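# Hang the loaded sealant gun on two curved hooks

## Task

Place the sealant gun, cartridge still loaded, onto the two curved hooks at the rear of the table so it ends up hanging motionless and supported only by those hooks; the gun must never drop more than a few centimetres (that usually counts as failure), and you finish by stating that you are done.

## Robot and tools

Robot: two Franka FR3 seven-joint arms, left_arm and right_arm, each carrying a Robotiq 140 two-finger gripper with a wrist camera. The left gripper's fingers can fold at a hinge: a part held near the palm may be pulled inward, squeezed unpredictably or held loosely, and a fingertip pushed against a surface folds easily, so grip with the outer quarter of its pads. The right gripper's fingers are rigid. Bases (calibrated): left_arm at (-0.015, +0.432, 0) m, right_arm at (+0.061, -0.433, 0) m, both facing nearly along +x.

Frame: everything uses the scene frame. Origin sits at table-top height halfway between the arms; +x points out over the table, +z up, +y toward left_arm. Camera names (cam_head_left, cam_head_right, cam_high, cam_low, cam_left_wrist, cam_right_wrist, each 672x504) do not tell you image sides. In a gripper's own axes the fingers point along +z and close along y. end_effector_position is the middle of the closed pads (pads 66 mm long); fingertips extend roughly 9 to 33 mm past it depending on opening.

Row layout (shared by execute_actions and move): 20 numbers, all in [-1, 1]. First ten for left_arm: dx, dy, dz, rx, ry, rz, gripper position, force_limit, speed, activate. Next ten, same order, for right_arm. dx..rz are offsets, not poses: they count from that arm's Hand target as it stood when the action or move began, along scene axes, with 1.0 = 0.6 m for dx/dy/dz and 1.0 = 180 degrees for rx/ry/rz (a rotation vector, turning about the Hand target's position). Sending the same offset again moves further. All zeros for the six pose numbers asks nothing new of that arm. Gripper numbers are absolute commands: position +1 = open 140 mm, about -0.8 = pads touching, -1 = close until blocked; force_limit -1..+1 sets squeeze (about 14 N at -1 up to 58 N at +1 for a slow close); speed -1..+1 sets finger speed (about 30 to 250 mm/s); both start at +1. A faster close grips harder. Always resend the current gripper numbers for an arm you leave alone, since 0 is itself a command. activate stays 0; send 1 only when fault reads 7 or 13 (it closes, reopens and releases).

The controller limits each step to 70 mm and 16 degrees from the measured pose, so a far offset may not be reached in one action. Grippers often stop short of their Hand target; the next execute_actions call re-requests it, or add the missing distance.

Tools:
- execute_actions(actions, cameras): actions is a list of actions; each action is up to 15 rows, one per 1/30 s step, every row measured from the action's start pose; a short action holds its last row to step 15. Images come back for an empty list or when cameras names them (["all"], [] or names).
- move(target, speed, blend, stop_force, zero, blocking, cameras): straight-line path for both grippers. target is one 20-number row or a list of up to 15 rows, all offsets from the same starting Hand targets. speed in m/s, 0.002 to 2, default 0.25 (one value or one per target). blend in metres, rounds corners of a list; 0 stops at each. stop_force in N, 20 to 40, ends an arm's path when it feels that much push; aim a few centimetres past contact, move slowly, don't rely on it while the gripper rotates, and omit it when backing off a contact. zero (with stop_force only) resets the force baseline, default true. blocking=false returns after 0.5 s while motion continues (not allowed with stop_force). Paths don't avoid obstacles or the other arm; whole move capped near 10 s.
- wait(seconds 0..3600), stop() brakes a running move, zoom_image(camera, region [x0,y0,x1,y1] pixels, at most 504 each side, latest image only), clear_fault(arm: left_arm or right_arm) after a reported torque or force fault, read_manual(section "licences"), finished_scene(scene 1..3).

Reading results: end_effector_position (m) and end_effector_quat_wxyz per gripper; Hand target (the base for the next offsets); Tool commands. object_status: 0 moving, 1 blocked while opening, 2 blocked while closing (a grip), 3 reached target or pads met. Check for 2 after closing. position_measured is counts: 3 open, ~75 = 100 mm, 139 = 60 mm, 200 = 20 mm, 230 pads touching. Gripper fault 0 is normal. To grip harder, raise force_limit and nudge position between -1 and -0.98. Joint torques, External joint torques and Flange force (along gripper x y z) estimate loads, include held weight and have error. Wrist depth: 7x7 grid of distances in front of each wrist camera, '-' unknown. The move: line reports its ending (done, off_target, moving, held, fault) and limits (paced, held).

Avoid: dropping or releasing the gun while it moves, letting anything leave the table, hitting the table, hooks or the other arm, hard pushes, and gripping hard on a part still resting on something. A torque fault (wrist joints 11 N m, others 85 N m), an 85 N force on any arm part including held weight, joint range or speed overruns all stop the arm until clear_fault. Holding loads or stretched poses heats motors (MOTOR HOT warning, then a 30 to 60 s stop). Fast moves cause more faults and hits. Lower the gun gently onto the hooks, confirm it hangs still with the cartridge in, then release and say you are done.

Each tool is called after "Emit:" by a JSON object that holds its "fn" and its "kwargs", one argument or row to a line.

## Session

Emit:
{"fn": "execute_actions", "kwargs": {
  "actions": []
}}

Scene clock: 0.00 s.
left_arm: end_effector_position=(+0.4197, +0.0512, +0.3947) position_measured=3 object_status=3 fault=0 end_effector_quat_wxyz=(-0.258, +0.294, +0.778, -0.491) | right_arm: end_effector_position=(+0.2618, -0.0437, +0.1773) position_measured=3 object_status=3 fault=0 end_effector_quat_wxyz=(+0.605, +0.099, +0.790, +0.011)
Joint positions: left_arm=[-0.235 0.464 0.036 -1.371 -0.989 1.138 1.976] | right_arm=[1.72 0.155 0.123 -2.478 -1.16 1.634 -1.902]
Joint velocities: within noise
Joint torques (N m): no reading
External joint torques (N m): no reading
Flange force (N): no reading
Wrist depth (mm): cam_left_wrist=[393 440 482 2600 381 299 402 / 449 - 2769 3182 440 291 430 / 544 576 658 728 775 - - / 2600 135 656 899 - 138 112 / - 116 - - 733 - 106 / - - 3045 1015 - - - / - - - - - - -] | cam_right_wrist=[- - 326 391 388 313 - / - - 540 453 411 - - / - - 1636 2309 2872 2103 2066 / - 140 1707 - - 651 121 / - 130 3059 - - - 116 / - - - - - - 335 / - - - - - - 365]
Hand target: left_arm +0.4197, +0.0512, +0.3947; -0.258, +0.294, +0.778, -0.491 | right_arm +0.2618, -0.0437, +0.1773; +0.605, +0.099, +0.790, +0.011
Tool commands: left_gripper/position=+1.0 left_gripper/force_limit=+1.0 left_gripper/speed=+1.0 left_gripper/activate=+0.0 right_gripper/position=+1.0 right_gripper/force_limit=+1.0 right_gripper/speed=+1.0 right_gripper/activate=+0.0

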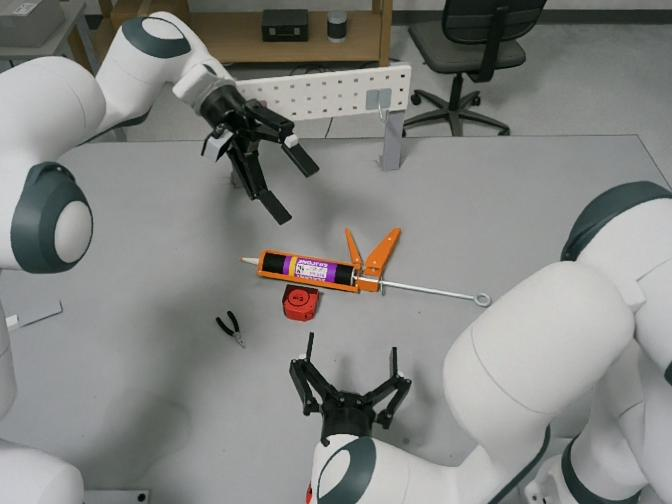

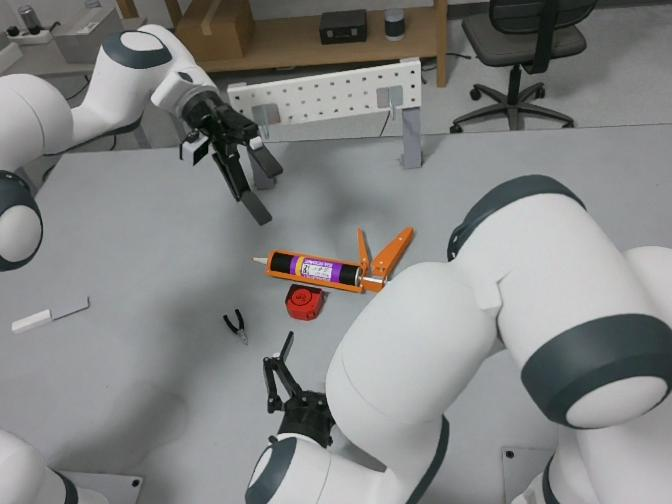

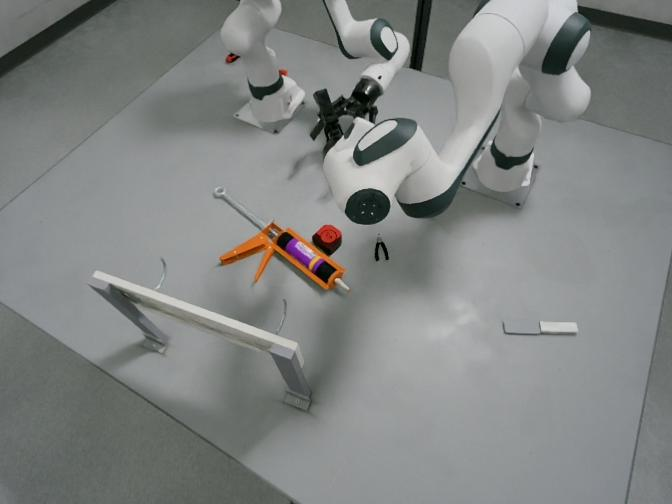

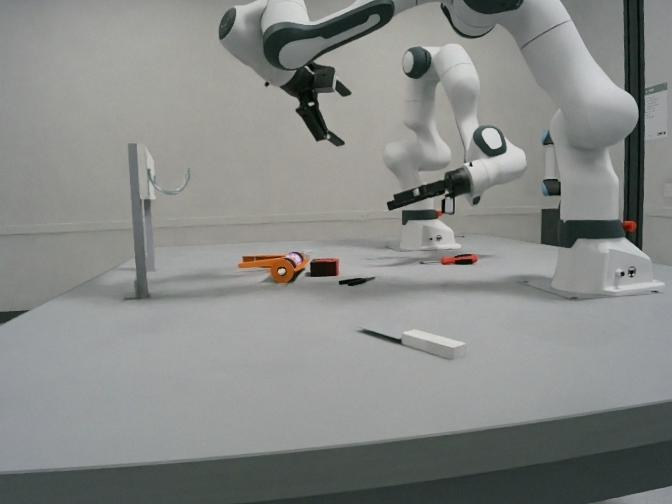

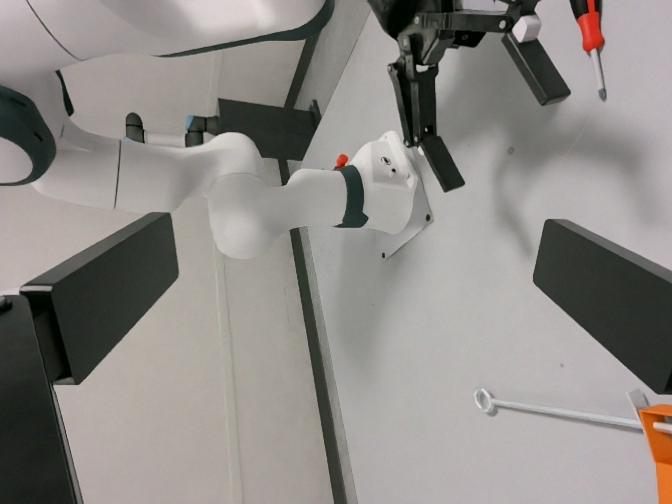

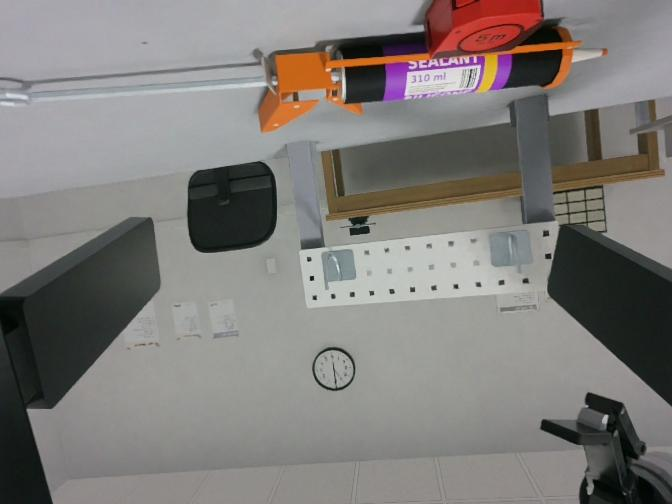

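Emit:
{"fn": "move", "kwargs": {
  "target": [-0.3,0.45,0.1,0,0,0,1,1,1,0,0.25,-0.05,0.25,0,0,0,1,1,1,0],
  "speed": 0.4,
  "cameras": ["cam_right_wrist","cam_head_left"]
}}

Emit:
{"fn": "zoom_image", "kwargs": {
  "camera": "cam_right_wrist",
  "region": [250, 100, 672, 400]
}}

Emit:
{"fn": "move", "kwargs": {
  "target": [0,0,0,0,0,0,1,1,1,0,0.117,0.1,-0.05,-0.337,0.325,0.486,1,1,1,0],
  "speed": 0.5,
  "cameras": ["cam_right_wrist","cam_head_left","cam_head_right"]
}}

Scene clock: 123.90 s.
left_arm: end_effector_position=(+0.2412, +0.3206, +0.4545) position_measured=3 object_status=3 fault=0 end_effector_quat_wxyz=(-0.258, +0.290, +0.780, -0.491) | right_arm: end_effector_position=(+0.4116, -0.0748, +0.3266) position_measured=3 object_status=3 fault=0 end_effector_quat_wxyz=(+0.605, +0.102, +0.789, +0.011)
Joint positions: left_arm=[-0.011 -0.138 0.267 -1.961 -0.624 0.82 2.314] | right_arm=[1.541 -0.301 -0.083 -2.595 -1.411 1.763 -2.292]
Joint velocities: left_arm=[0.001 -0.001 -0.001 -0.001 0.002 0.001 0.005] | right_arm=[0.002 0 0.001 0.001 0 0 -0.006]
Joint torques (N m): left_arm=[-1.19 -24.88 -0.61 22.46 -1.09 -1.12 0.38] | right_arm=[1.1 -20.26 0.55 22.88 -1.72 -0.7 -0.15]
External joint torques (N m): left_arm=[-1.14 -1.02 0.33 0.98 0.31 -0.26 0.47] | right_arm=[1.09 -1.69 -0.56 1.36 -0.42 0.2 -0.13]
Flange force (N): left_arm=[1.2 -0.9 -1.7] | right_arm=[-4.2 -0.5 -0.4]
Wrist depth (mm): cam_left_wrist=[- - - 2422 2070 562 495 / - 2920 - 2568 - - 483 / 2369 - 3230 2805 743 - 455 / - 134 475 1284 - 138 112 / - 488 465 885 829 - 106 / 685 - - 450 - - - / - - - 398 - - -] | cam_right_wrist=[592 - - 2287 2122 2013 546 / - 1510 1550 2013 - - 1812 / - 1659 1510 633 - - - / - - - - - - 135 / - 122 - - - - 116 / - - 2944 - - - - / 2677 - - - - - -]
Hand target: left_arm +0.2397, +0.3212, +0.4547; -0.258, +0.294, +0.778, -0.491 | right_arm +0.4118, -0.0737, +0.3273; +0.605, +0.099, +0.790, +0.011
Off the commanded pose: left_arm 0.002 m, 0 deg | right_arm 0.001 m, 0 deg.
move: done
Images, in order (width x height): cam_head_left 672x504, cam_right_wrist 672x504.

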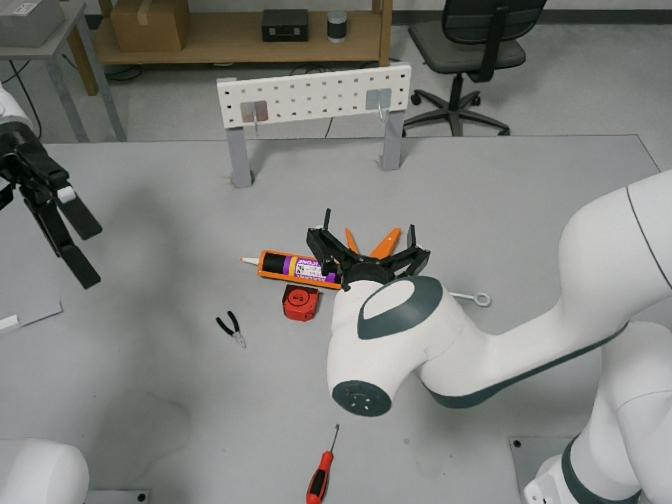

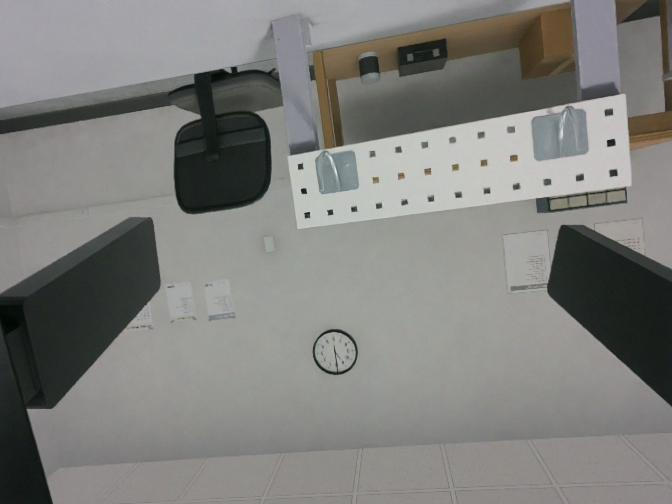

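Scaled by 1.194 from the camera's image (finer frame: 960x720).

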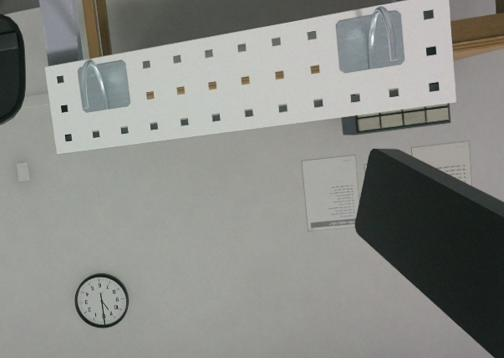

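Scene clock: 129.13 s.
left_arm: end_effector_position=(+0.2412, +0.3206, +0.4545) position_measured=3 object_status=3 fault=0 end_effector_quat_wxyz=(-0.258, +0.291, +0.780, -0.491) | right_arm: end_effector_position=(+0.4817, -0.0125, +0.2966) position_measured=3 object_status=3 fault=0 end_effector_quat_wxyz=(-0.080, +0.707, -0.703, +0.000)
Joint positions: left_arm=[-0.011 -0.138 0.267 -1.961 -0.624 0.82 2.315] | right_arm=[1.1 0.634 -0.534 -1.004 -2.807 4.557 -2.536]
Joint velocities: left_arm=[within noise] | right_arm=[0 0.001 0 0 0 0 0.006]
Joint torques (N m): left_arm=[-0.93 -24.87 -0.84 22.49 -1.09 -1.11 0.36] | right_arm=[0.7 -45.37 -6.62 19.54 -1.42 2.47 0.35]
External joint torques (N m): left_arm=[-0.96 -1.07 0 1.07 0.3 -0.26 0.45] | right_arm=[0.61 -1.14 0.09 0.98 -0.55 0.3 0.36]
Flange force (N): left_arm=[1.0 -1.2 -1.7] | right_arm=[0.0 0.0 0.0]
Wrist depth (mm): cam_left_wrist=[- - - 2198 753 654 - / - - 2479 2842 - - 447 / - - 2805 3090 - - - / - 134 - 1128 860 139 112 / - 516 792 881 811 620 106 / - 498 - - - - - / - 495 2343 - - - -] | cam_right_wrist=[- - 351 349 373 356 - / - - 384 366 431 383 - / 453 456 425 401 415 405 - / - - 452 421 459 152 119 / - 122 - - 479 472 116 / 602 595 572 - - - - / - 623 620 617 - 569 -]
Hand target: left_arm +0.2397, +0.3212, +0.4547; -0.258, +0.294, +0.778, -0.491 | right_arm +0.4820, -0.0137, +0.2973; +0.000, +0.707, -0.707, +0.000
Off the commanded pose: left_arm 0.002 m, 0 deg | right_arm 0.001 m, 9 deg.
joint sent to its limit (right arm) — joint 5 (forearm roll), lower limit; joint 6 (wrist pitch), upper limit. The joint targets are off in orientation, not in position.
move: off_target (right_arm); limits=paced
Images, in order (width x height): cam_head_left 672x504, cam_head_right 672x504, cam_right_wrist 672x504.

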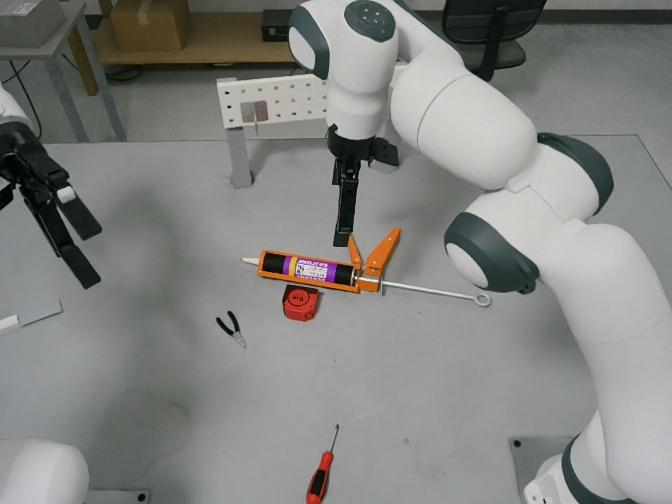

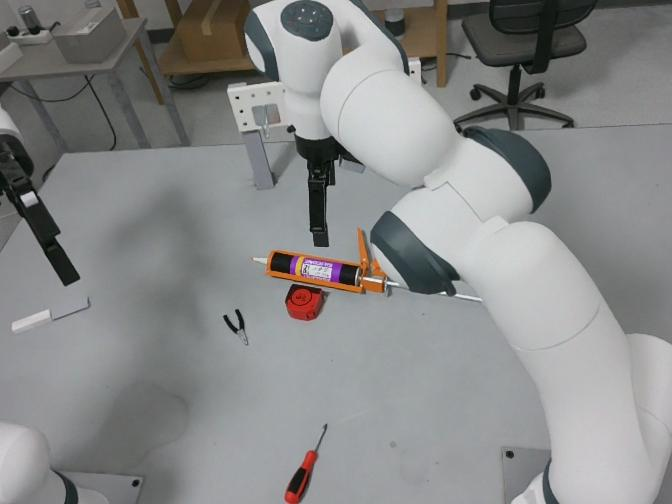

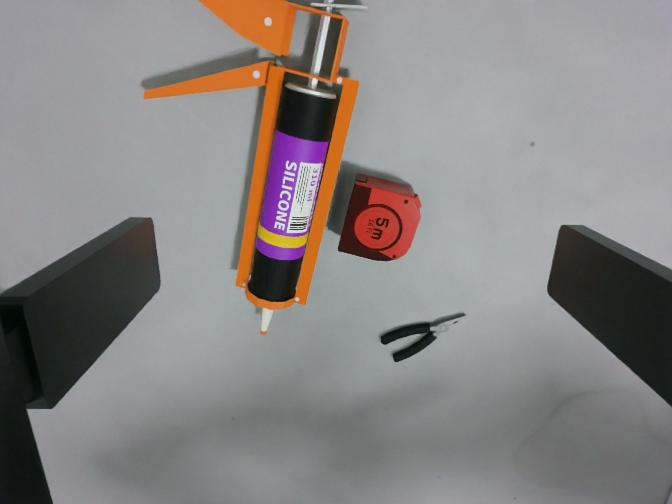

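Emit:
{"fn": "move", "kwargs": {
  "target": [0,0,0,0,0,0,1,1,1,0,-0.117,-0.1,0.08,0.337,-0.325,-0.486,1,1,1,0],
  "speed": 0.5
}}

Emit:
{"fn": "move", "kwargs": {
  "target": [0,0,0,0,0,0,1,1,1,0,0.08,0,-0.1,0.4466,-0.0949,-0.0337,1,1,1,0],
  "speed": 0.5,
  "cameras": ["cam_right_wrist"]
}}

Emit:
{"fn": "move", "kwargs": {
  "target": [0,0,0,0,0,0,1,1,1,0,0.05,0.1,0.05,0,0.5,0,1,1,1,0],
  "speed": 0.5
}}

Emit:
{"fn": "move", "kwargs": {
  "target": [0,0,0,0,0,0,1,1,1,0,0,0,0.0,0,0,-0.49,1,1,1,0],
  "speed": 0.5,
  "cameras": ["cam_right_wrist","cam_head_left"]
}}

Scene clock: 177.60 s.
left_arm: end_effector_position=(+0.2412, +0.3206, +0.4545) position_measured=3 object_status=3 fault=0 end_effector_quat_wxyz=(-0.258, +0.291, +0.780, -0.491) | right_arm: end_effector_position=(+0.4119, -0.0722, +0.3463) position_measured=3 object_status=3 fault=0 end_effector_quat_wxyz=(+0.605, +0.097, +0.790, +0.014)
Joint positions: left_arm=[-0.011 -0.138 0.267 -1.961 -0.624 0.82 2.315] | right_arm=[2.555 1.776 -2.066 -2.199 -2.24 4.034 -0.942]
Joint velocities: left_arm=[within noise] | right_arm=[0.001 0.001 0.001 0 0 0.001 0.005]
Joint torques (N m): left_arm=[-0.93 -24.88 -0.84 22.47 -1.07 -1.11 0.34] | right_arm=[0.76 -26.66 -22.94 1.3 -2.8 -1.26 0.22]
External joint torques (N m): left_arm=[-0.87 -0.85 0.11 0.91 0.34 -0.25 0.43] | right_arm=[0.61 -0.17 1.18 0.42 -0.54 0.19 0.24]
Flange force (N): left_arm=[1.0 -0.7 -1.8] | right_arm=[2.1 0.6 -0.8]
Wrist depth (mm): cam_left_wrist=[- 2244 1822 2268 2422 - - / - - - 2920 - - - / 3613 3090 558 692 - - - / 2632 135 472 1152 - 139 111 / - 377 444 892 888 - 106 / - 2422 454 484 772 - - / - 3438 - 393 - - -] | cam_right_wrist=[- - - 2122 2222 2103 556 / 3926 1719 1510 654 - - 2243 / - 1369 1510 645 610 - 2533 / - 140 - - 3799 - 2588 / - 2908 - - - - 116 / - 2707 - - - - - / - - 2739 - - 1869 -]
Hand target: left_arm +0.2397, +0.3212, +0.4547; -0.258, +0.294, +0.778, -0.491 | right_arm +0.4118, -0.0737, +0.3453; +0.605, +0.099, +0.790, +0.011
Off the commanded pose: left_arm 0.002 m, 0 deg | right_arm 0.002 m, 0 deg.
joint sent to its limit (right arm) — joint 2 (shoulder), upper limit. The joint targets still meet the commanded pose.
move: done; limits=paced

Scene clock: 181.53 s.
left_arm: end_effector_position=(+0.2412, +0.3206, +0.4545) position_measured=3 object_status=3 fault=0 end_effector_quat_wxyz=(-0.258, +0.291, +0.780, -0.491) | right_arm: end_effector_position=(+0.4599, -0.0728, +0.2869) position_measured=3 object_status=3 fault=0 end_effector_quat_wxyz=(+0.463, +0.484, +0.539, +0.511)
Joint positions: left_arm=[-0.011 -0.138 0.267 -1.961 -0.624 0.82 2.315] | right_arm=[2.794 1.776 -1.737 -2.526 -2.01 3.481 0.405]
Joint velocities: left_arm=[within noise] | right_arm=[0.001 -0.001 -0.001 0 -0.001 0 0.007]
Joint torques (N m): left_arm=[-0.92 -24.87 -0.84 22.46 -1.08 -1.11 0.35] | right_arm=[0.71 -18.04 -22.8 -0.25 -2.51 -2.01 0.2]
External joint torques (N m): left_arm=[-0.94 -1 0.02 0.99 0.31 -0.26 0.44] | right_arm=[0.64 0.12 1.17 0.37 -0.55 0.2 0.1]
Flange force (N): left_arm=[1.0 -1.0 -1.6] | right_arm=[0.8 -3.3 -2.6]
Wrist depth (mm): cam_left_wrist=[- - - 2698 2011 623 422 / - - - 2769 - - 462 / - - 756 701 787 - - / 2698 134 620 650 939 139 123 / - 2805 496 522 - - 106 / - - - 498 - - - / - - 3045 475 504 - -] | cam_right_wrist=[407 - - - 2265 - 2944 / - - 2617 - - - - / - - 2084 - 2944 2617 2588 / - 637 644 - - 2454 122 / - 124 1529 1602 - - 116 / - - - 2560 3183 - - / - - - - - - 2647]
Hand target: left_arm +0.2397, +0.3212, +0.4547; -0.258, +0.294, +0.778, -0.491 | right_arm +0.4598, -0.0737, +0.2853; +0.500, +0.500, +0.500, +0.500
Off the commanded pose: left_arm 0.002 m, 0 deg | right_arm 0.002 m, 7 deg.
joint sent to its limit (right arm) — joint 2 (shoulder), upper limit. The joint targets are off in orientation, not in position.
move: off_target (right_arm); limits=paced

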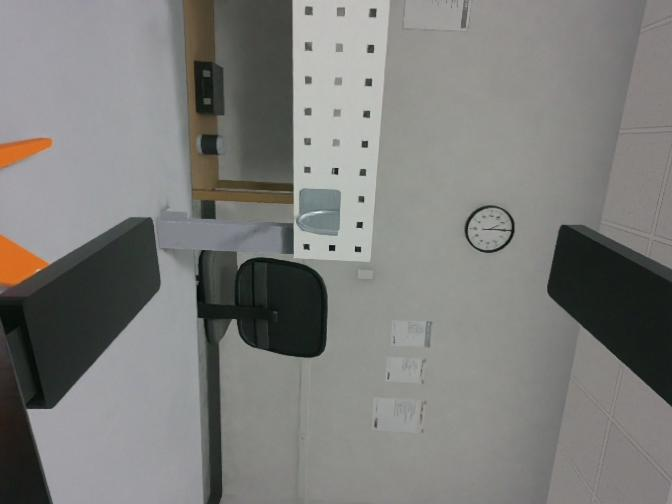

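Scene clock: 185.40 s.
left_arm: end_effector_position=(+0.2412, +0.3206, +0.4545) position_measured=3 object_status=3 fault=0 end_effector_quat_wxyz=(-0.258, +0.291, +0.780, -0.491) | right_arm: end_effector_position=(+0.4894, -0.0127, +0.3132) position_measured=3 object_status=3 fault=0 end_effector_quat_wxyz=(+0.002, +0.701, +0.706, +0.098)
Joint positions: left_arm=[-0.011 -0.138 0.267 -1.961 -0.624 0.82 2.315] | right_arm=[1.094 0.619 -0.54 -0.983 -2.807 4.557 0.6]
Joint velocities: left_arm=[within noise] | right_arm=[0 -0.001 0 0 -0.001 0.001 0.006]
Joint torques (N m): left_arm=[-0.94 -24.88 -0.86 22.44 -1.08 -1.11 0.37] | right_arm=[0.64 -45.87 -6.31 19.91 -1.23 2.27 0.19]
External joint torques (N m): left_arm=[-0.95 -1.02 0.01 0.98 0.31 -0.26 0.45] | right_arm=[0.7 -2.02 0.22 1.45 -0.57 0.27 0.17]
Flange force (N): left_arm=[1.0 -1.0 -1.5] | right_arm=[0.0 0.0 0.0]
Wrist depth (mm): cam_left_wrist=[- 2632 - 2632 947 623 - / - 3090 - 2842 829 - - / - 3182 2568 2842 - - - / 2665 134 3135 3135 751 147 111 / - 520 798 899 - - 106 / - 505 2698 - - - - / - 533 3090 - 885 - -] | cam_right_wrist=[368 - - 383 377 432 462 / - - 381 387 442 - - / - 408 427 413 439 - - / - 425 427 438 425 497 121 / - 122 - - 461 - 116 / - 473 466 498 520 - 556 / - - - - - - -]
Hand target: left_arm +0.2397, +0.3212, +0.4547; -0.258, +0.294, +0.778, -0.491 | right_arm +0.4898, -0.0137, +0.3153; +0.000, +0.707, +0.707, +0.000
Off the commanded pose: left_arm 0.002 m, 0 deg | right_arm 0.002 m, 11 deg.
joint sent to its limit (right arm) — joint 5 (forearm roll), lower limit; joint 6 (wrist pitch), upper limit. The joint targets are off in orientation, not in position.
move: off_target (right_arm); limits=paced

Scene clock: 189.33 s.
left_arm: end_effector_position=(+0.2412, +0.3206, +0.4545) position_measured=3 object_status=3 fault=0 end_effector_quat_wxyz=(-0.258, +0.291, +0.780, -0.491) | right_arm: end_effector_position=(+0.4894, -0.0128, +0.3132) position_measured=3 object_status=3 fault=0 end_effector_quat_wxyz=(-0.067, +0.995, +0.019, +0.071)
Joint positions: left_arm=[-0.011 -0.138 0.267 -1.961 -0.624 0.82 2.315] | right_arm=[1.093 0.618 -0.539 -0.983 -2.807 4.557 2.139]
Joint velocities: left_arm=[within noise] | right_arm=[0 0.001 0.001 0 0 0 0.004]
Joint torques (N m): left_arm=[-0.94 -24.86 -0.86 22.46 -1.08 -1.13 0.34] | right_arm=[0.72 -45.86 -6.43 19.97 -1.34 2.21 0.39]
External joint torques (N m): left_arm=[-0.97 -1.11 -0.02 1.05 0.3 -0.28 0.42] | right_arm=[0.81 -1.8 0.23 1.35 -0.55 0.27 0.4]
Flange force (N): left_arm=[1.0 -1.3 -1.5] | right_arm=[0.0 0.0 0.0]
Wrist depth (mm): cam_left_wrist=[- - - 2070 2369 - - / - - - 2508 - - 489 / 3045 3135 2842 2508 - 562 - / - 134 2881 - - 138 112 / - 117 795 885 759 - 106 / - 509 775 - - 576 - / - 544 2805 1992 - - -] | cam_right_wrist=[- - 413 - - 361 - / - - 391 389 387 - - / - - 426 416 404 - - / - 138 - - - 430 122 / - 132 485 - - - 116 / - 515 - - 491 - - / 537 534 - - 494 - -]
Hand target: left_arm +0.2397, +0.3212, +0.4547; -0.258, +0.294, +0.778, -0.491 | right_arm +0.4898, -0.0137, +0.3153; +0.000, +1.000, +0.016, +0.000
Off the commanded pose: left_arm 0.002 m, 0 deg | right_arm 0.002 m, 11 deg.
joint sent to its limit (right arm) — joint 5 (forearm roll), lower limit; joint 6 (wrist pitch), upper limit. The joint targets are off in orientation, not in position.
move: off_target (right_arm); limits=paced
Images, in order (width x height): cam_head_left 672x504, cam_right_wrist 672x504.

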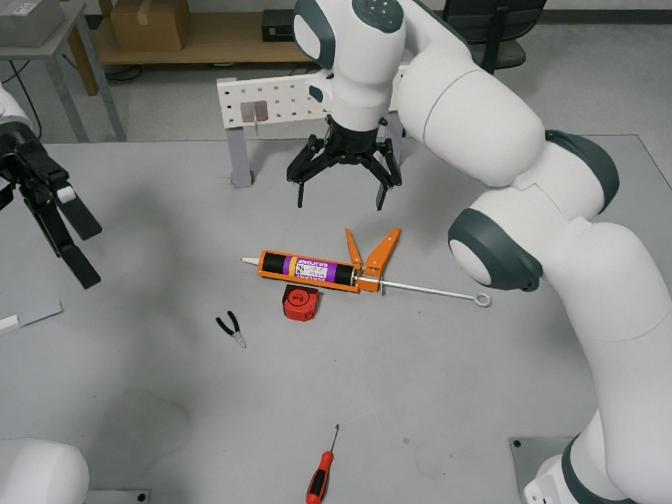

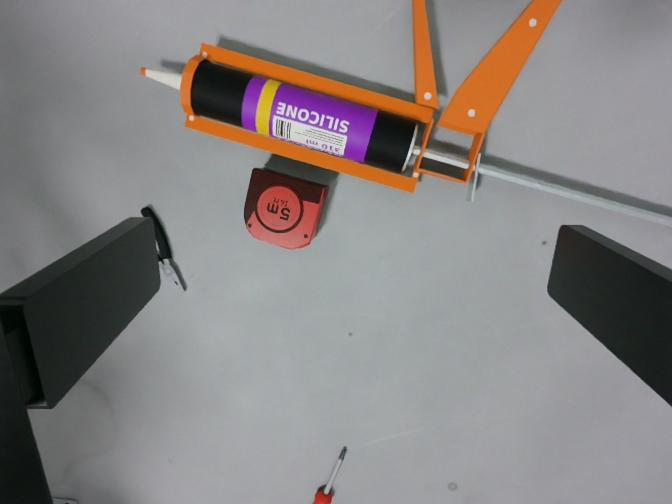

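Emit:
{"fn": "move", "kwargs": {
  "target": [0,0,0,0,0,0,1,1,1,0,-0.08,-0.05,0.12,0.5,0,0,1,1,1,0],
  "speed": 0.5
}}

Emit:
{"fn": "move", "kwargs": {
  "target": [0,0,0,0,0,0,1,1,1,0,0,0,0,0,0,-0.5,1,1,1,0],
  "speed": 0.5,
  "cameras": ["cam_right_wrist","cam_head_left"]
}}

Scene clock: 232.90 s.
left_arm: end_effector_position=(+0.2412, +0.3206, +0.4545) position_measured=3 object_status=3 fault=0 end_effector_quat_wxyz=(-0.258, +0.291, +0.780, -0.491) | right_arm: end_effector_position=(+0.4432, -0.0435, +0.3875) position_measured=3 object_status=3 fault=0 end_effector_quat_wxyz=(+0.706, -0.708, -0.007, -0.011)
Joint positions: left_arm=[-0.011 -0.138 0.267 -1.961 -0.624 0.82 2.315] | right_arm=[-0.063 0.314 0.28 -2.349 -1.464 4.557 0.449]
Joint velocities: left_arm=[within noise] | right_arm=[0 0.001 0 0 0.001 -0.001 -0.007]
Joint torques (N m): left_arm=[-0.95 -24.89 -0.82 22.51 -1.09 -1.11 0.34] | right_arm=[0.64 -30.51 2.87 15.17 0.9 2.53 -0.35]
External joint torques (N m): left_arm=[-0.95 -1.14 0.06 1.13 0.3 -0.26 0.43] | right_arm=[0.73 -0.09 -0.16 1.18 -0.56 0.24 -0.25]
Flange force (N): left_arm=[1.1 -1.3 -1.8] | right_arm=[4.5 0.1 0.0]
Wrist depth (mm): cam_left_wrist=[- 2292 - 2920 2111 - 476 / - - - 2769 - 706 - / 6091 2568 2920 3182 - - - / - 134 2805 1110 885 139 111 / - 723 767 885 - - 106 / - 708 2600 1066 - - - / - 616 654 694 - - -] | cam_right_wrist=[2479 2403 2428 2084 - - 609 / - - 617 - - - 558 / - 2804 582 - - - 570 / - 681 583 584 3271 - 135 / - 673 2379 2944 - - 116 / - 645 693 703 687 697 - / - 2332 709 697 741 689 -]
Hand target: left_arm +0.2397, +0.3212, +0.4547; -0.258, +0.294, +0.778, -0.491 | right_arm +0.4418, -0.0437, +0.3873; +0.707, -0.707, -0.011, -0.011
Off the commanded pose: left_arm 0.002 m, 0 deg | right_arm 0.001 m, 0 deg.
joint sent to its limit (right arm) — joint 6 (wrist pitch), upper limit. The joint targets still meet the commanded pose.
move: done; limits=paced

Scene clock: 237.23 s.
left_arm: end_effector_position=(+0.2412, +0.3206, +0.4545) position_measured=3 object_status=3 fault=0 end_effector_quat_wxyz=(-0.258, +0.291, +0.780, -0.491) | right_arm: end_effector_position=(+0.4420, -0.0423, +0.3875) position_measured=3 object_status=3 fault=0 end_effector_quat_wxyz=(+0.492, -0.511, +0.490, -0.507)
Joint positions: left_arm=[-0.011 -0.138 0.267 -1.961 -0.624 0.82 2.315] | right_arm=[1.759 0.331 -0.299 -2.321 1.492 4.557 -0.527]
Joint velocities: left_arm=[within noise] | right_arm=[-0.001 -0.001 0 -0.002 -0.002 -0.002 0.005]
Joint torques (N m): left_arm=[-0.9 -24.82 -0.82 22.46 -1.08 -1.13 0.34] | right_arm=[1.58 -32.37 -4.17 16.75 -1.03 2.46 0.02]
External joint torques (N m): left_arm=[-0.92 -1.21 0.04 1.15 0.3 -0.28 0.42] | right_arm=[1.47 -0.17 -0.83 1.35 0.27 0.19 0.12]
Flange force (N): left_arm=[1.2 -1.5 -1.7] | right_arm=[-4.4 -1.4 -1.1]
Wrist depth (mm): cam_left_wrist=[- - - 2369 1974 - - / - - - 2198 - - - / 3384 3438 2920 2920 829 - - / - 134 416 390 - 139 115 / - 462 463 474 - 575 106 / 2369 - 420 470 - - - / - - 406 434 - - -] | cam_right_wrist=[2122 2588 - 2403 563 562 569 / 2403 2379 2222 2908 - 2201 - / 2506 - - - 586 2084 - / - 140 2287 2739 - 2243 120 / - 123 2506 4283 2084 638 116 / - - - - 1719 838 - / - 2804 - - 2141 - -]
Hand target: left_arm +0.2397, +0.3212, +0.4547; -0.258, +0.294, +0.778, -0.491 | right_arm +0.4418, -0.0437, +0.3873; +0.492, -0.508, +0.492, -0.507
Off the commanded pose: left_arm 0.002 m, 0 deg | right_arm 0.001 m, 0 deg.
joint sent to its limit (right arm) — joint 6 (wrist pitch), upper limit. The joint targets still meet the commanded pose.
move: done; limits=paced
Images, in order (width x height): cam_head_left 672x504, cam_right_wrist 672x504.

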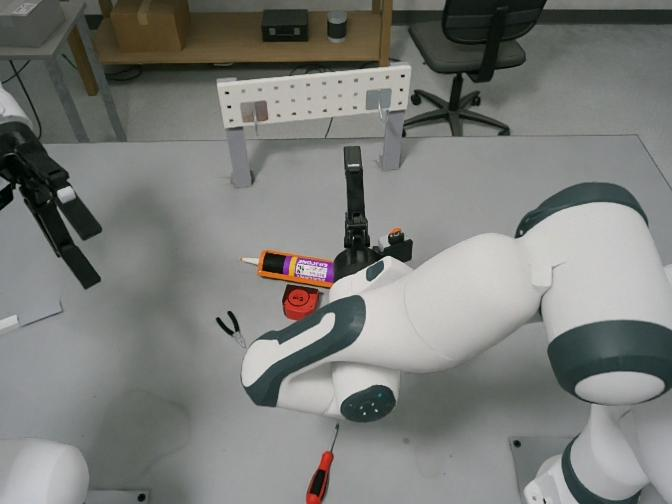

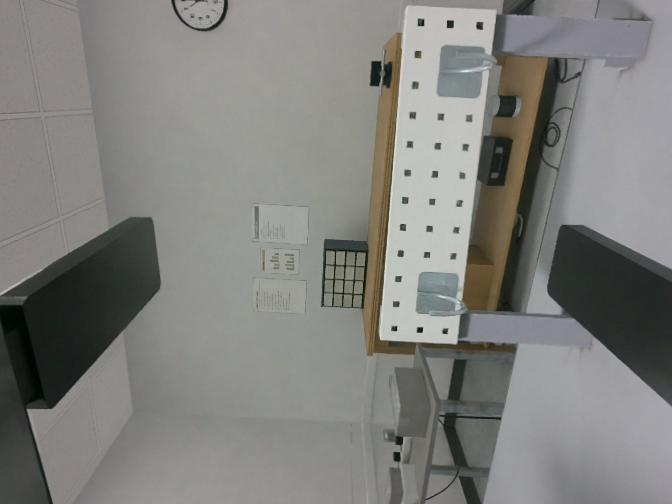

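Emit:
{"fn": "move", "kwargs": {
  "target": [0,0,0,0,0,0,1,1,1,0,0.263,0.155,0,-0.043,0.113,0.229,1,1,1,0],
  "speed": 0.5
}}

Emit:
{"fn": "move", "kwargs": {
  "target": [0,0,0,0,0,0,1,1,1,0,-0.15,-0.05,0,0,0,0.278,1,1,1,0],
  "speed": 0.5
}}

Scene clock: 270.33 s.
left_arm: end_effector_position=(+0.2412, +0.3206, +0.4545) position_measured=3 object_status=3 fault=0 end_effector_quat_wxyz=(-0.258, +0.291, +0.780, -0.491) | right_arm: end_effector_position=(+0.6000, +0.0489, +0.3885) position_measured=3 object_status=3 fault=0 end_effector_quat_wxyz=(-0.509, +0.759, -0.327, +0.240)
Joint positions: left_arm=[-0.011 -0.138 0.267 -1.961 -0.624 0.82 2.315] | right_arm=[1.547 -0.036 -0.743 -2.427 0.099 3.599 -0.132]
Joint velocities: left_arm=[within noise] | right_arm=[0 0.001 -0.001 -0.001 -0.001 0 0.007]
Joint torques (N m): left_arm=[-0.92 -24.86 -0.86 22.47 -1.08 -1.12 0.35] | right_arm=[1.53 -21.53 -0.34 23.27 -0.29 3.58 0.06]
External joint torques (N m): left_arm=[-1 -0.99 -0.06 0.97 0.31 -0.27 0.44] | right_arm=[1.46 0.08 -1.13 0.89 -0.46 0.25 0.16]
Flange force (N): left_arm=[0.9 -1.1 -1.5] | right_arm=[0.0 0.0 0.0]
Wrist depth (mm): cam_left_wrist=[- - - 2842 2011 - - / - - - 2842 - - - / - 3331 3331 3135 792 - - / 2538 134 2450 3135 - 138 112 / - 733 814 888 - - 106 / 526 502 475 3495 - 560 - / - 487 432 - - - -] | cam_right_wrist=[- - - 375 1784 - - / - 2872 1979 3099 498 523 481 / - - 2739 2617 725 601 - / - 2560 2222 2982 691 592 121 / - 2161 2677 - - - 116 / 1900 - 2265 - - - - / - - 2181 - - - -]
Hand target: left_arm +0.2397, +0.3212, +0.4547; -0.258, +0.294, +0.778, -0.491 | right_arm +0.5996, +0.0493, +0.3873; -0.511, +0.759, -0.326, +0.238
Off the commanded pose: left_arm 0.002 m, 0 deg | right_arm 0.001 m, 0 deg.
move: done; limits=paced

Scene clock: 273.40 s.
left_arm: end_effector_position=(+0.2412, +0.3206, +0.4545) position_measured=3 object_status=3 fault=0 end_effector_quat_wxyz=(-0.258, +0.291, +0.780, -0.491) | right_arm: end_effector_position=(+0.5100, +0.0192, +0.3871) position_measured=3 object_status=3 fault=0 end_effector_quat_wxyz=(-0.564, +0.825, +0.022, -0.001)
Joint positions: left_arm=[-0.011 -0.138 0.267 -1.961 -0.624 0.82 2.315] | right_arm=[2.2 -1.553 -1.343 -2.286 -0.928 2.542 -0.535]
Joint velocities: left_arm=[within noise] | right_arm=[0 0.001 0.001 0 0 -0.001 -0.006]
Joint torques (N m): left_arm=[-0.94 -24.88 -0.81 22.45 -1.09 -1.11 0.38] | right_arm=[1.53 22.24 27.96 3.97 0.18 2.78 -0.4]
External joint torques (N m): left_arm=[-0.91 -0.93 0.1 0.96 0.31 -0.25 0.47] | right_arm=[1.54 -0.38 -1.55 0.84 -0.16 -0.25 -0.3]
Flange force (N): left_arm=[1.0 -0.8 -1.7] | right_arm=[5.9 0.2 5.1]
Wrist depth (mm): cam_left_wrist=[- 2600 - 2132 1665 - 442 / - - - 2881 - 541 - / - 3613 2842 2733 - - - / - 134 - 1050 795 139 111 / - 119 870 881 - - 106 / - 2422 931 - - - - / - - 860 - - - -] | cam_right_wrist=[- - 2122 - - - - / 2287 1996 1884 2243 727 - 384 / 487 2332 2403 973 757 488 - / - 141 - - - 499 123 / - 500 2403 - - - 116 / 2533 2222 760 - 772 - - / 623 617 660 693 753 545 -]
Hand target: left_arm +0.2397, +0.3212, +0.4547; -0.258, +0.294, +0.778, -0.491 | right_arm +0.5096, +0.0193, +0.3873; -0.564, +0.825, +0.026, +0.000
Off the commanded pose: left_arm 0.002 m, 0 deg | right_arm 0.000 m, 0 deg.
move: done; limits=paced

Emit:
{"fn": "move", "kwargs": {
  "target": [0,0,0,0,0,0,1,1,1,0,0.064,-0.045,-0.25,-0.273,0.337,-0.506,1,1,1,0],
  "speed": 0.5,
  "cameras": ["cam_right_wrist","cam_head_left"]
}}

Scene clock: 307.27 s.
left_arm: end_effector_position=(+0.2412, +0.3206, +0.4545) position_measured=3 object_status=3 fault=0 end_effector_quat_wxyz=(-0.258, +0.291, +0.780, -0.491) | right_arm: end_effector_position=(+0.5497, -0.0083, +0.2387) position_measured=3 object_status=3 fault=0 end_effector_quat_wxyz=(+0.003, -0.632, +0.775, -0.002)
Joint positions: left_arm=[-0.011 -0.138 0.267 -1.961 -0.624 0.82 2.315] | right_arm=[1.614 0.489 -1.047 -1.622 0.436 1.861 0.653]
Joint velocities: left_arm=[within noise] | right_arm=[-0.001 0.001 0.002 0.001 0.002 -0.003 0.001]
Joint torques (N m): left_arm=[-0.95 -24.85 -0.85 22.49 -1.09 -1.12 0.34] | right_arm=[0.69 -34.38 -12.58 24.47 0.8 2.35 0.23]
External joint torques (N m): left_arm=[-0.9 -1.22 0.07 1.15 0.3 -0.27 0.43] | right_arm=[0.76 -0.64 0.45 1.7 0.08 -0.18 0.23]
Flange force (N): left_arm=[1.2 -1.4 -1.7] | right_arm=[-4.5 -1.5 -3.8]
Wrist depth (mm): cam_left_wrist=[- 2600 - 2632 1679 - - / - - - 2805 - - - / 2920 2508 3135 2805 756 - - / 2805 135 - 6270 - 139 117 / - 567 787 896 839 - 106 / 430 557 2568 1159 947 - - / - 368 2450 - - - -] | cam_right_wrist=[- 340 306 304 340 336 - / - 354 349 328 347 347 - / - - - 333 353 - 365 / - - - 348 355 - 121 / - 123 - 372 410 - 116 / - 456 460 453 441 438 - / 424 472 479 455 467 467 -]
Hand target: left_arm +0.2397, +0.3212, +0.4547; -0.258, +0.294, +0.778, -0.491 | right_arm +0.5480, -0.0077, +0.2373; +0.001, -0.630, +0.777, +0.000
Off the commanded pose: left_arm 0.002 m, 0 deg | right_arm 0.002 m, 0 deg.
move: done; limits=paced
Images, in order (width x height): cam_head_left 672x504, cam_right_wrist 672x504.

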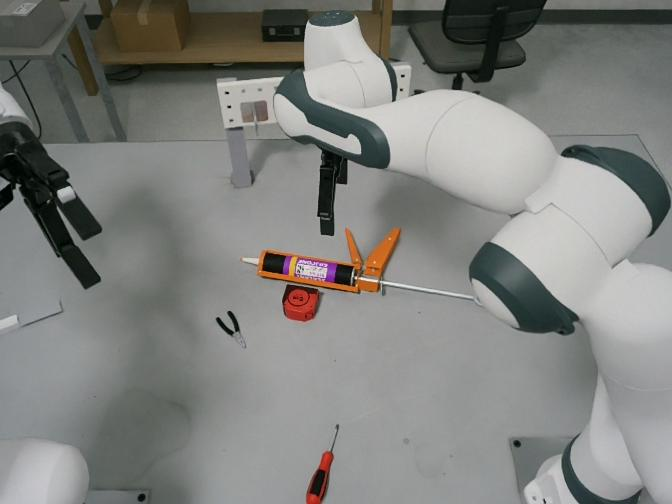

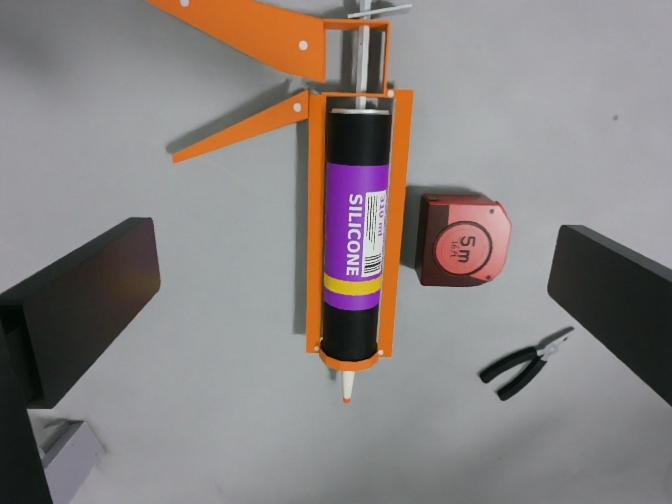

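Emit:
{"fn": "move", "kwargs": {
  "target": [
    [0,0,0,0,0,0,1,1,1,0,-0.011,-0.0117,-0.2,0,0,0,0.43,0,0,0],
    [0,0,0,0,0,0,1,1,1,0,-0.011,-0.0117,-0.332,0,0,0,0.43,0,0,0]
  ],
  "speed": [0.25,0.1],
  "cameras": ["cam_right_wrist","cam_low"]
}}

Emit:
{"fn": "move", "kwargs": {
  "target": [0,0,0,0,0,0,1,1,1,0,0,0,0,0,0,0,-1,0,-1,0],
  "cameras": ["cam_right_wrist"]
}}

Scene clock: 328.83 s.
left_arm: end_effector_position=(+0.2412, +0.3206, +0.4545) position_measured=3 object_status=3 fault=0 end_effector_quat_wxyz=(-0.258, +0.291, +0.780, -0.491) | right_arm: end_effector_position=(+0.5406, -0.0162, +0.0378) position_measured=75 object_status=3 fault=0 end_effector_quat_wxyz=(-0.002, -0.628, +0.778, -0.001)
Joint positions: left_arm=[-0.011 -0.138 0.267 -1.961 -0.624 0.82 2.315] | right_arm=[1.506 0.686 -0.836 -1.847 0.637 2.236 0.537]
Joint velocities: left_arm=[within noise] | right_arm=[-0.001 0 0.003 0 0 0.005 -0.007]
Joint torques (N m): left_arm=[-0.93 -24.85 -0.86 22.45 -1.08 -1.11 0.34] | right_arm=[0.69 -40.69 -15.44 20.94 0.56 2.85 -0.15]
External joint torques (N m): left_arm=[-0.85 -1.08 0.11 1.04 0.32 -0.25 0.43] | right_arm=[0.77 -1.07 0.08 1.34 -0.02 0.31 -0.15]
Flange force (N): left_arm=[1.2 -1.1 -1.7] | right_arm=[-1.4 0.2 -1.9]
Wrist depth (mm): cam_left_wrist=[- 2369 - 2111 - - - / - 3003 3135 2292 - 552 - / - 2221 3090 2395 - - - / - 135 - 1204 - 138 110 / - 500 795 899 - - 106 / - 424 790 - - - - / - 401 368 2221 - 711 -] | cam_right_wrist=[155 125 126 153 154 155 155 / 165 164 161 160 160 163 163 / 150 146 150 128 148 174 - / 184 120 156 132 155 149 185 / - 97 171 140 167 164 - / - - 205 150 175 163 - / - - 196 160 188 174 -]
Hand target: left_arm +0.2397, +0.3212, +0.4547; -0.258, +0.294, +0.778, -0.491 | right_arm +0.5414, -0.0148, +0.0381; +0.001, -0.630, +0.777, +0.000
Off the commanded pose: left_arm 0.002 m, 0 deg | right_arm 0.002 m, 0 deg.
move: done
Images, in order (width x height): cam_low 672x504, cam_right_wrist 672x504.

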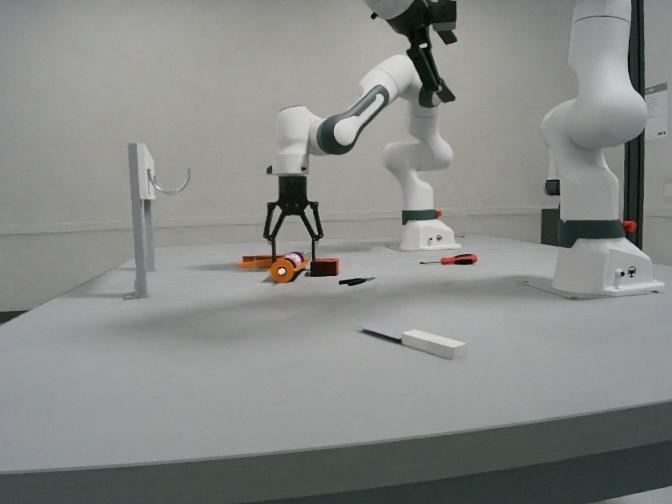

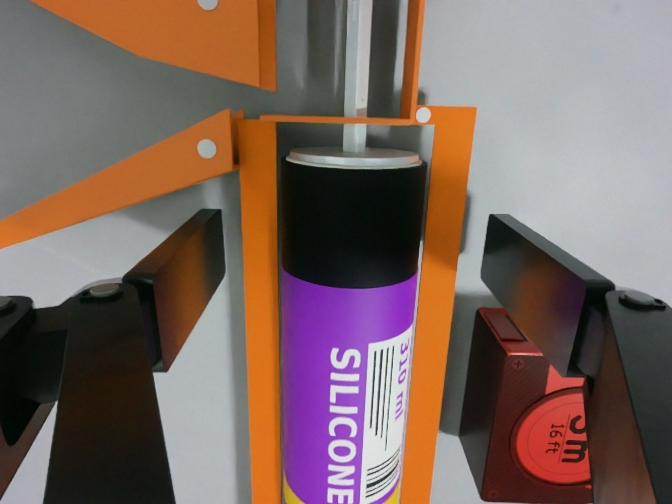

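Scene clock: 330.07 s.
left_arm: end_effector_position=(+0.2412, +0.3206, +0.4545) position_measured=3 object_status=3 fault=0 end_effector_quat_wxyz=(-0.258, +0.291, +0.780, -0.491) | right_arm: end_effector_position=(+0.5425, -0.0163, +0.0384) position_measured=111 object_status=0 fault=0 end_effector_quat_wxyz=(+0.000, -0.628, +0.778, -0.002)
Joint positions: left_arm=[-0.011 -0.138 0.267 -1.961 -0.624 0.82 2.315] | right_arm=[1.503 0.685 -0.836 -1.847 0.637 2.24 0.536]
Joint torques (N m): left_arm=[-0.92 -24.85 -0.83 22.51 -1.08 -1.12 0.35] | right_arm=[1.42 -40.76 -14.05 21.11 0.88 3.03 -0.19]
External joint torques (N m): left_arm=[-0.91 -1 0.06 1.06 0.31 -0.26 0.43] | right_arm=[1.4 -1.16 1.35 1.49 0.29 0.49 -0.19]
Flange force (N): left_arm=[1.0 -1.1 -1.9] | right_arm=[-2.1 0.9 -0.1]
Wrist depth (mm): cam_left_wrist=[2090 1938 - 2395 1762 - - / 2395 - - 2805 784 - - / - 2450 - 3090 - - - / - 134 - 3003 - 139 110 / - 508 804 885 - - 106 / - 424 2805 1030 - - - / - 399 368 1040 - - -] | cam_right_wrist=[158 125 127 155 154 155 155 / 166 167 157 161 160 163 163 / 171 147 152 129 147 172 172 / 185 182 158 134 147 178 182 / - 86 171 142 166 113 90 / - - 204 151 173 - - / - - 196 161 187 - -]
Hand target: left_arm +0.2397, +0.3212, +0.4547; -0.258, +0.294, +0.778, -0.491 | right_arm +0.5414, -0.0148, +0.0381; +0.001, -0.630, +0.777, +0.000
Off the commanded pose: left_arm 0.002 m, 0 deg | right_arm 0.002 m, 0 deg.
move: done

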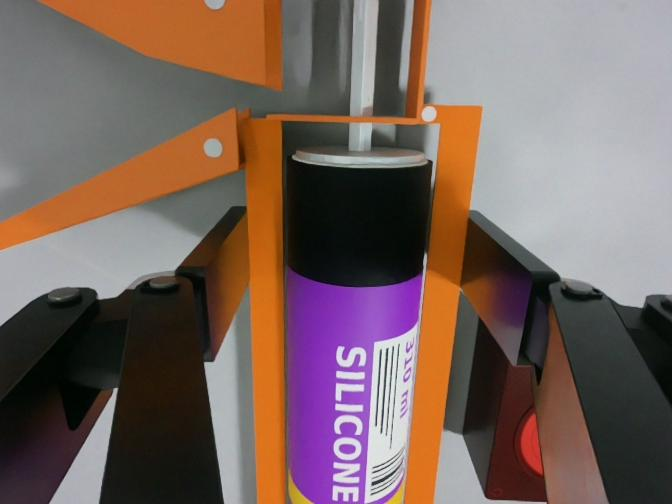

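Emit:
{"fn": "move", "kwargs": {
  "target": [0,0,0,0,0,0,1,1,1,0,0,0,0.17,0,0,0,-1,0,-1,0],
  "speed": 0.15,
  "cameras": ["cam_right_wrist","cam_low","cam_head_left","cam_high"]
}}

Scene clock: 336.37 s.
left_arm: end_effector_position=(+0.2412, +0.3206, +0.4545) position_measured=3 object_status=3 fault=0 end_effector_quat_wxyz=(-0.258, +0.291, +0.780, -0.491) | right_arm: end_effector_position=(+0.5372, -0.0159, +0.1345) position_measured=111 object_status=2 fault=0 end_effector_quat_wxyz=(-0.005, -0.632, +0.775, +0.001)
Joint positions: left_arm=[-0.011 -0.138 0.267 -1.961 -0.624 0.82 2.315] | right_arm=[1.599 0.552 -0.97 -1.804 0.517 2.067 0.598]
Joint velocities: left_arm=[within noise] | right_arm=[0.001 0.001 -0.001 0 0 -0.004 0.007]
Joint torques (N m): left_arm=[-0.94 -24.83 -0.84 22.47 -1.08 -1.12 0.33] | right_arm=[1.48 -38.95 -16.8 26.72 0.21 3.27 0.24]
External joint torques (N m): left_arm=[-0.94 -1.02 0.04 1.04 0.31 -0.26 0.42] | right_arm=[1.21 -3.91 -2.94 5.05 -0.45 0.78 0.24]
Flange force (N): left_arm=[1.0 -1.1 -1.7] | right_arm=[-1.5 1.6 -12.7]
Wrist depth (mm): cam_left_wrist=[- 2268 - 2450 1822 - - / - - - 2508 - - - / 2805 2842 2920 2632 - - - / - 134 - 965 - 139 117 / - 517 801 885 - - 106 / 417 440 - - - 607 - / - 361 - - - - -] | cam_right_wrist=[243 126 127 136 242 - - / - 255 155 254 144 256 256 / - 147 151 129 146 - - / 284 - 158 134 147 133 276 / - 92 168 142 164 113 90 / - - 179 151 173 - - / - - 190 160 184 - -]
Hand target: left_arm +0.2397, +0.3212, +0.4547; -0.258, +0.294, +0.778, -0.491 | right_arm +0.5414, -0.0148, +0.1401; +0.001, -0.630, +0.777, +0.000
Off the commanded pose: left_arm 0.002 m, 0 deg | right_arm 0.007 m, 1 deg.
move: off_target (right_arm)
Images, in order (width x height): cam_head_left 672x504, cam_high 672x504, cam_low 672x504, cam_right_wrist 672x504.

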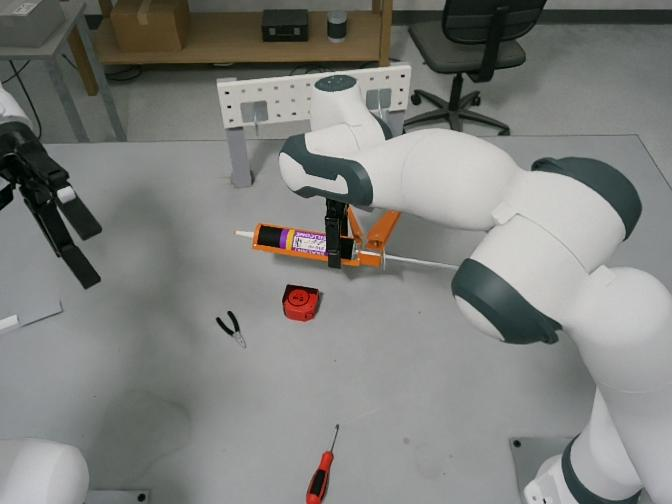

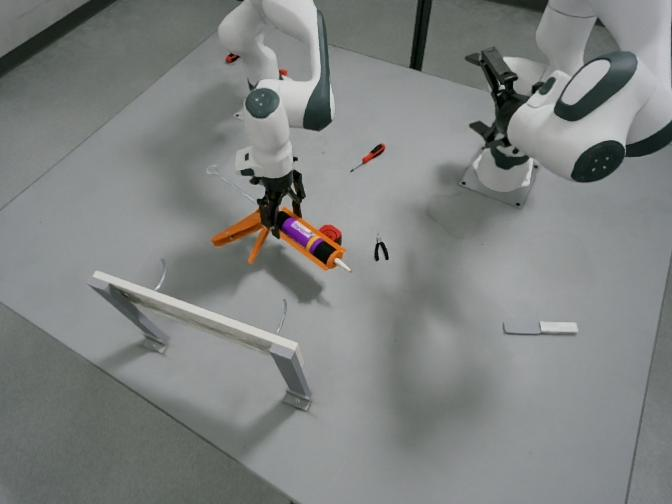

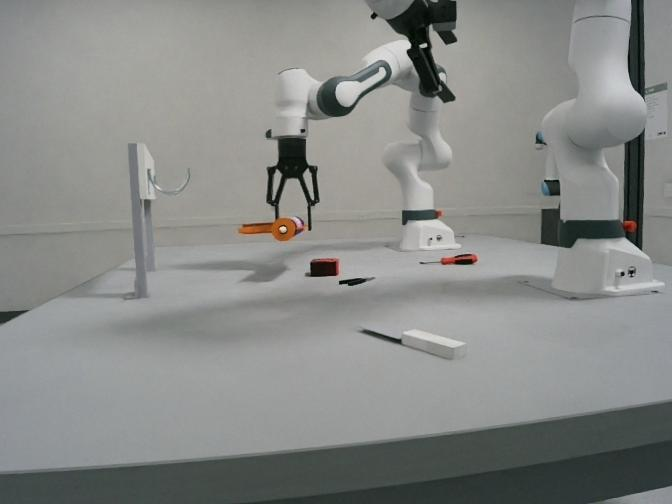

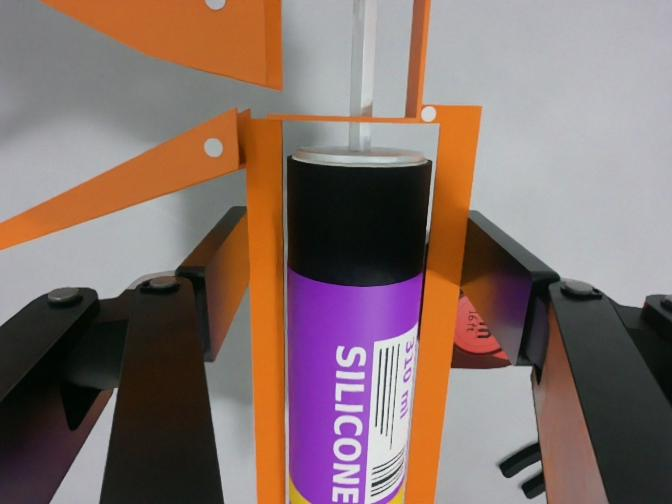

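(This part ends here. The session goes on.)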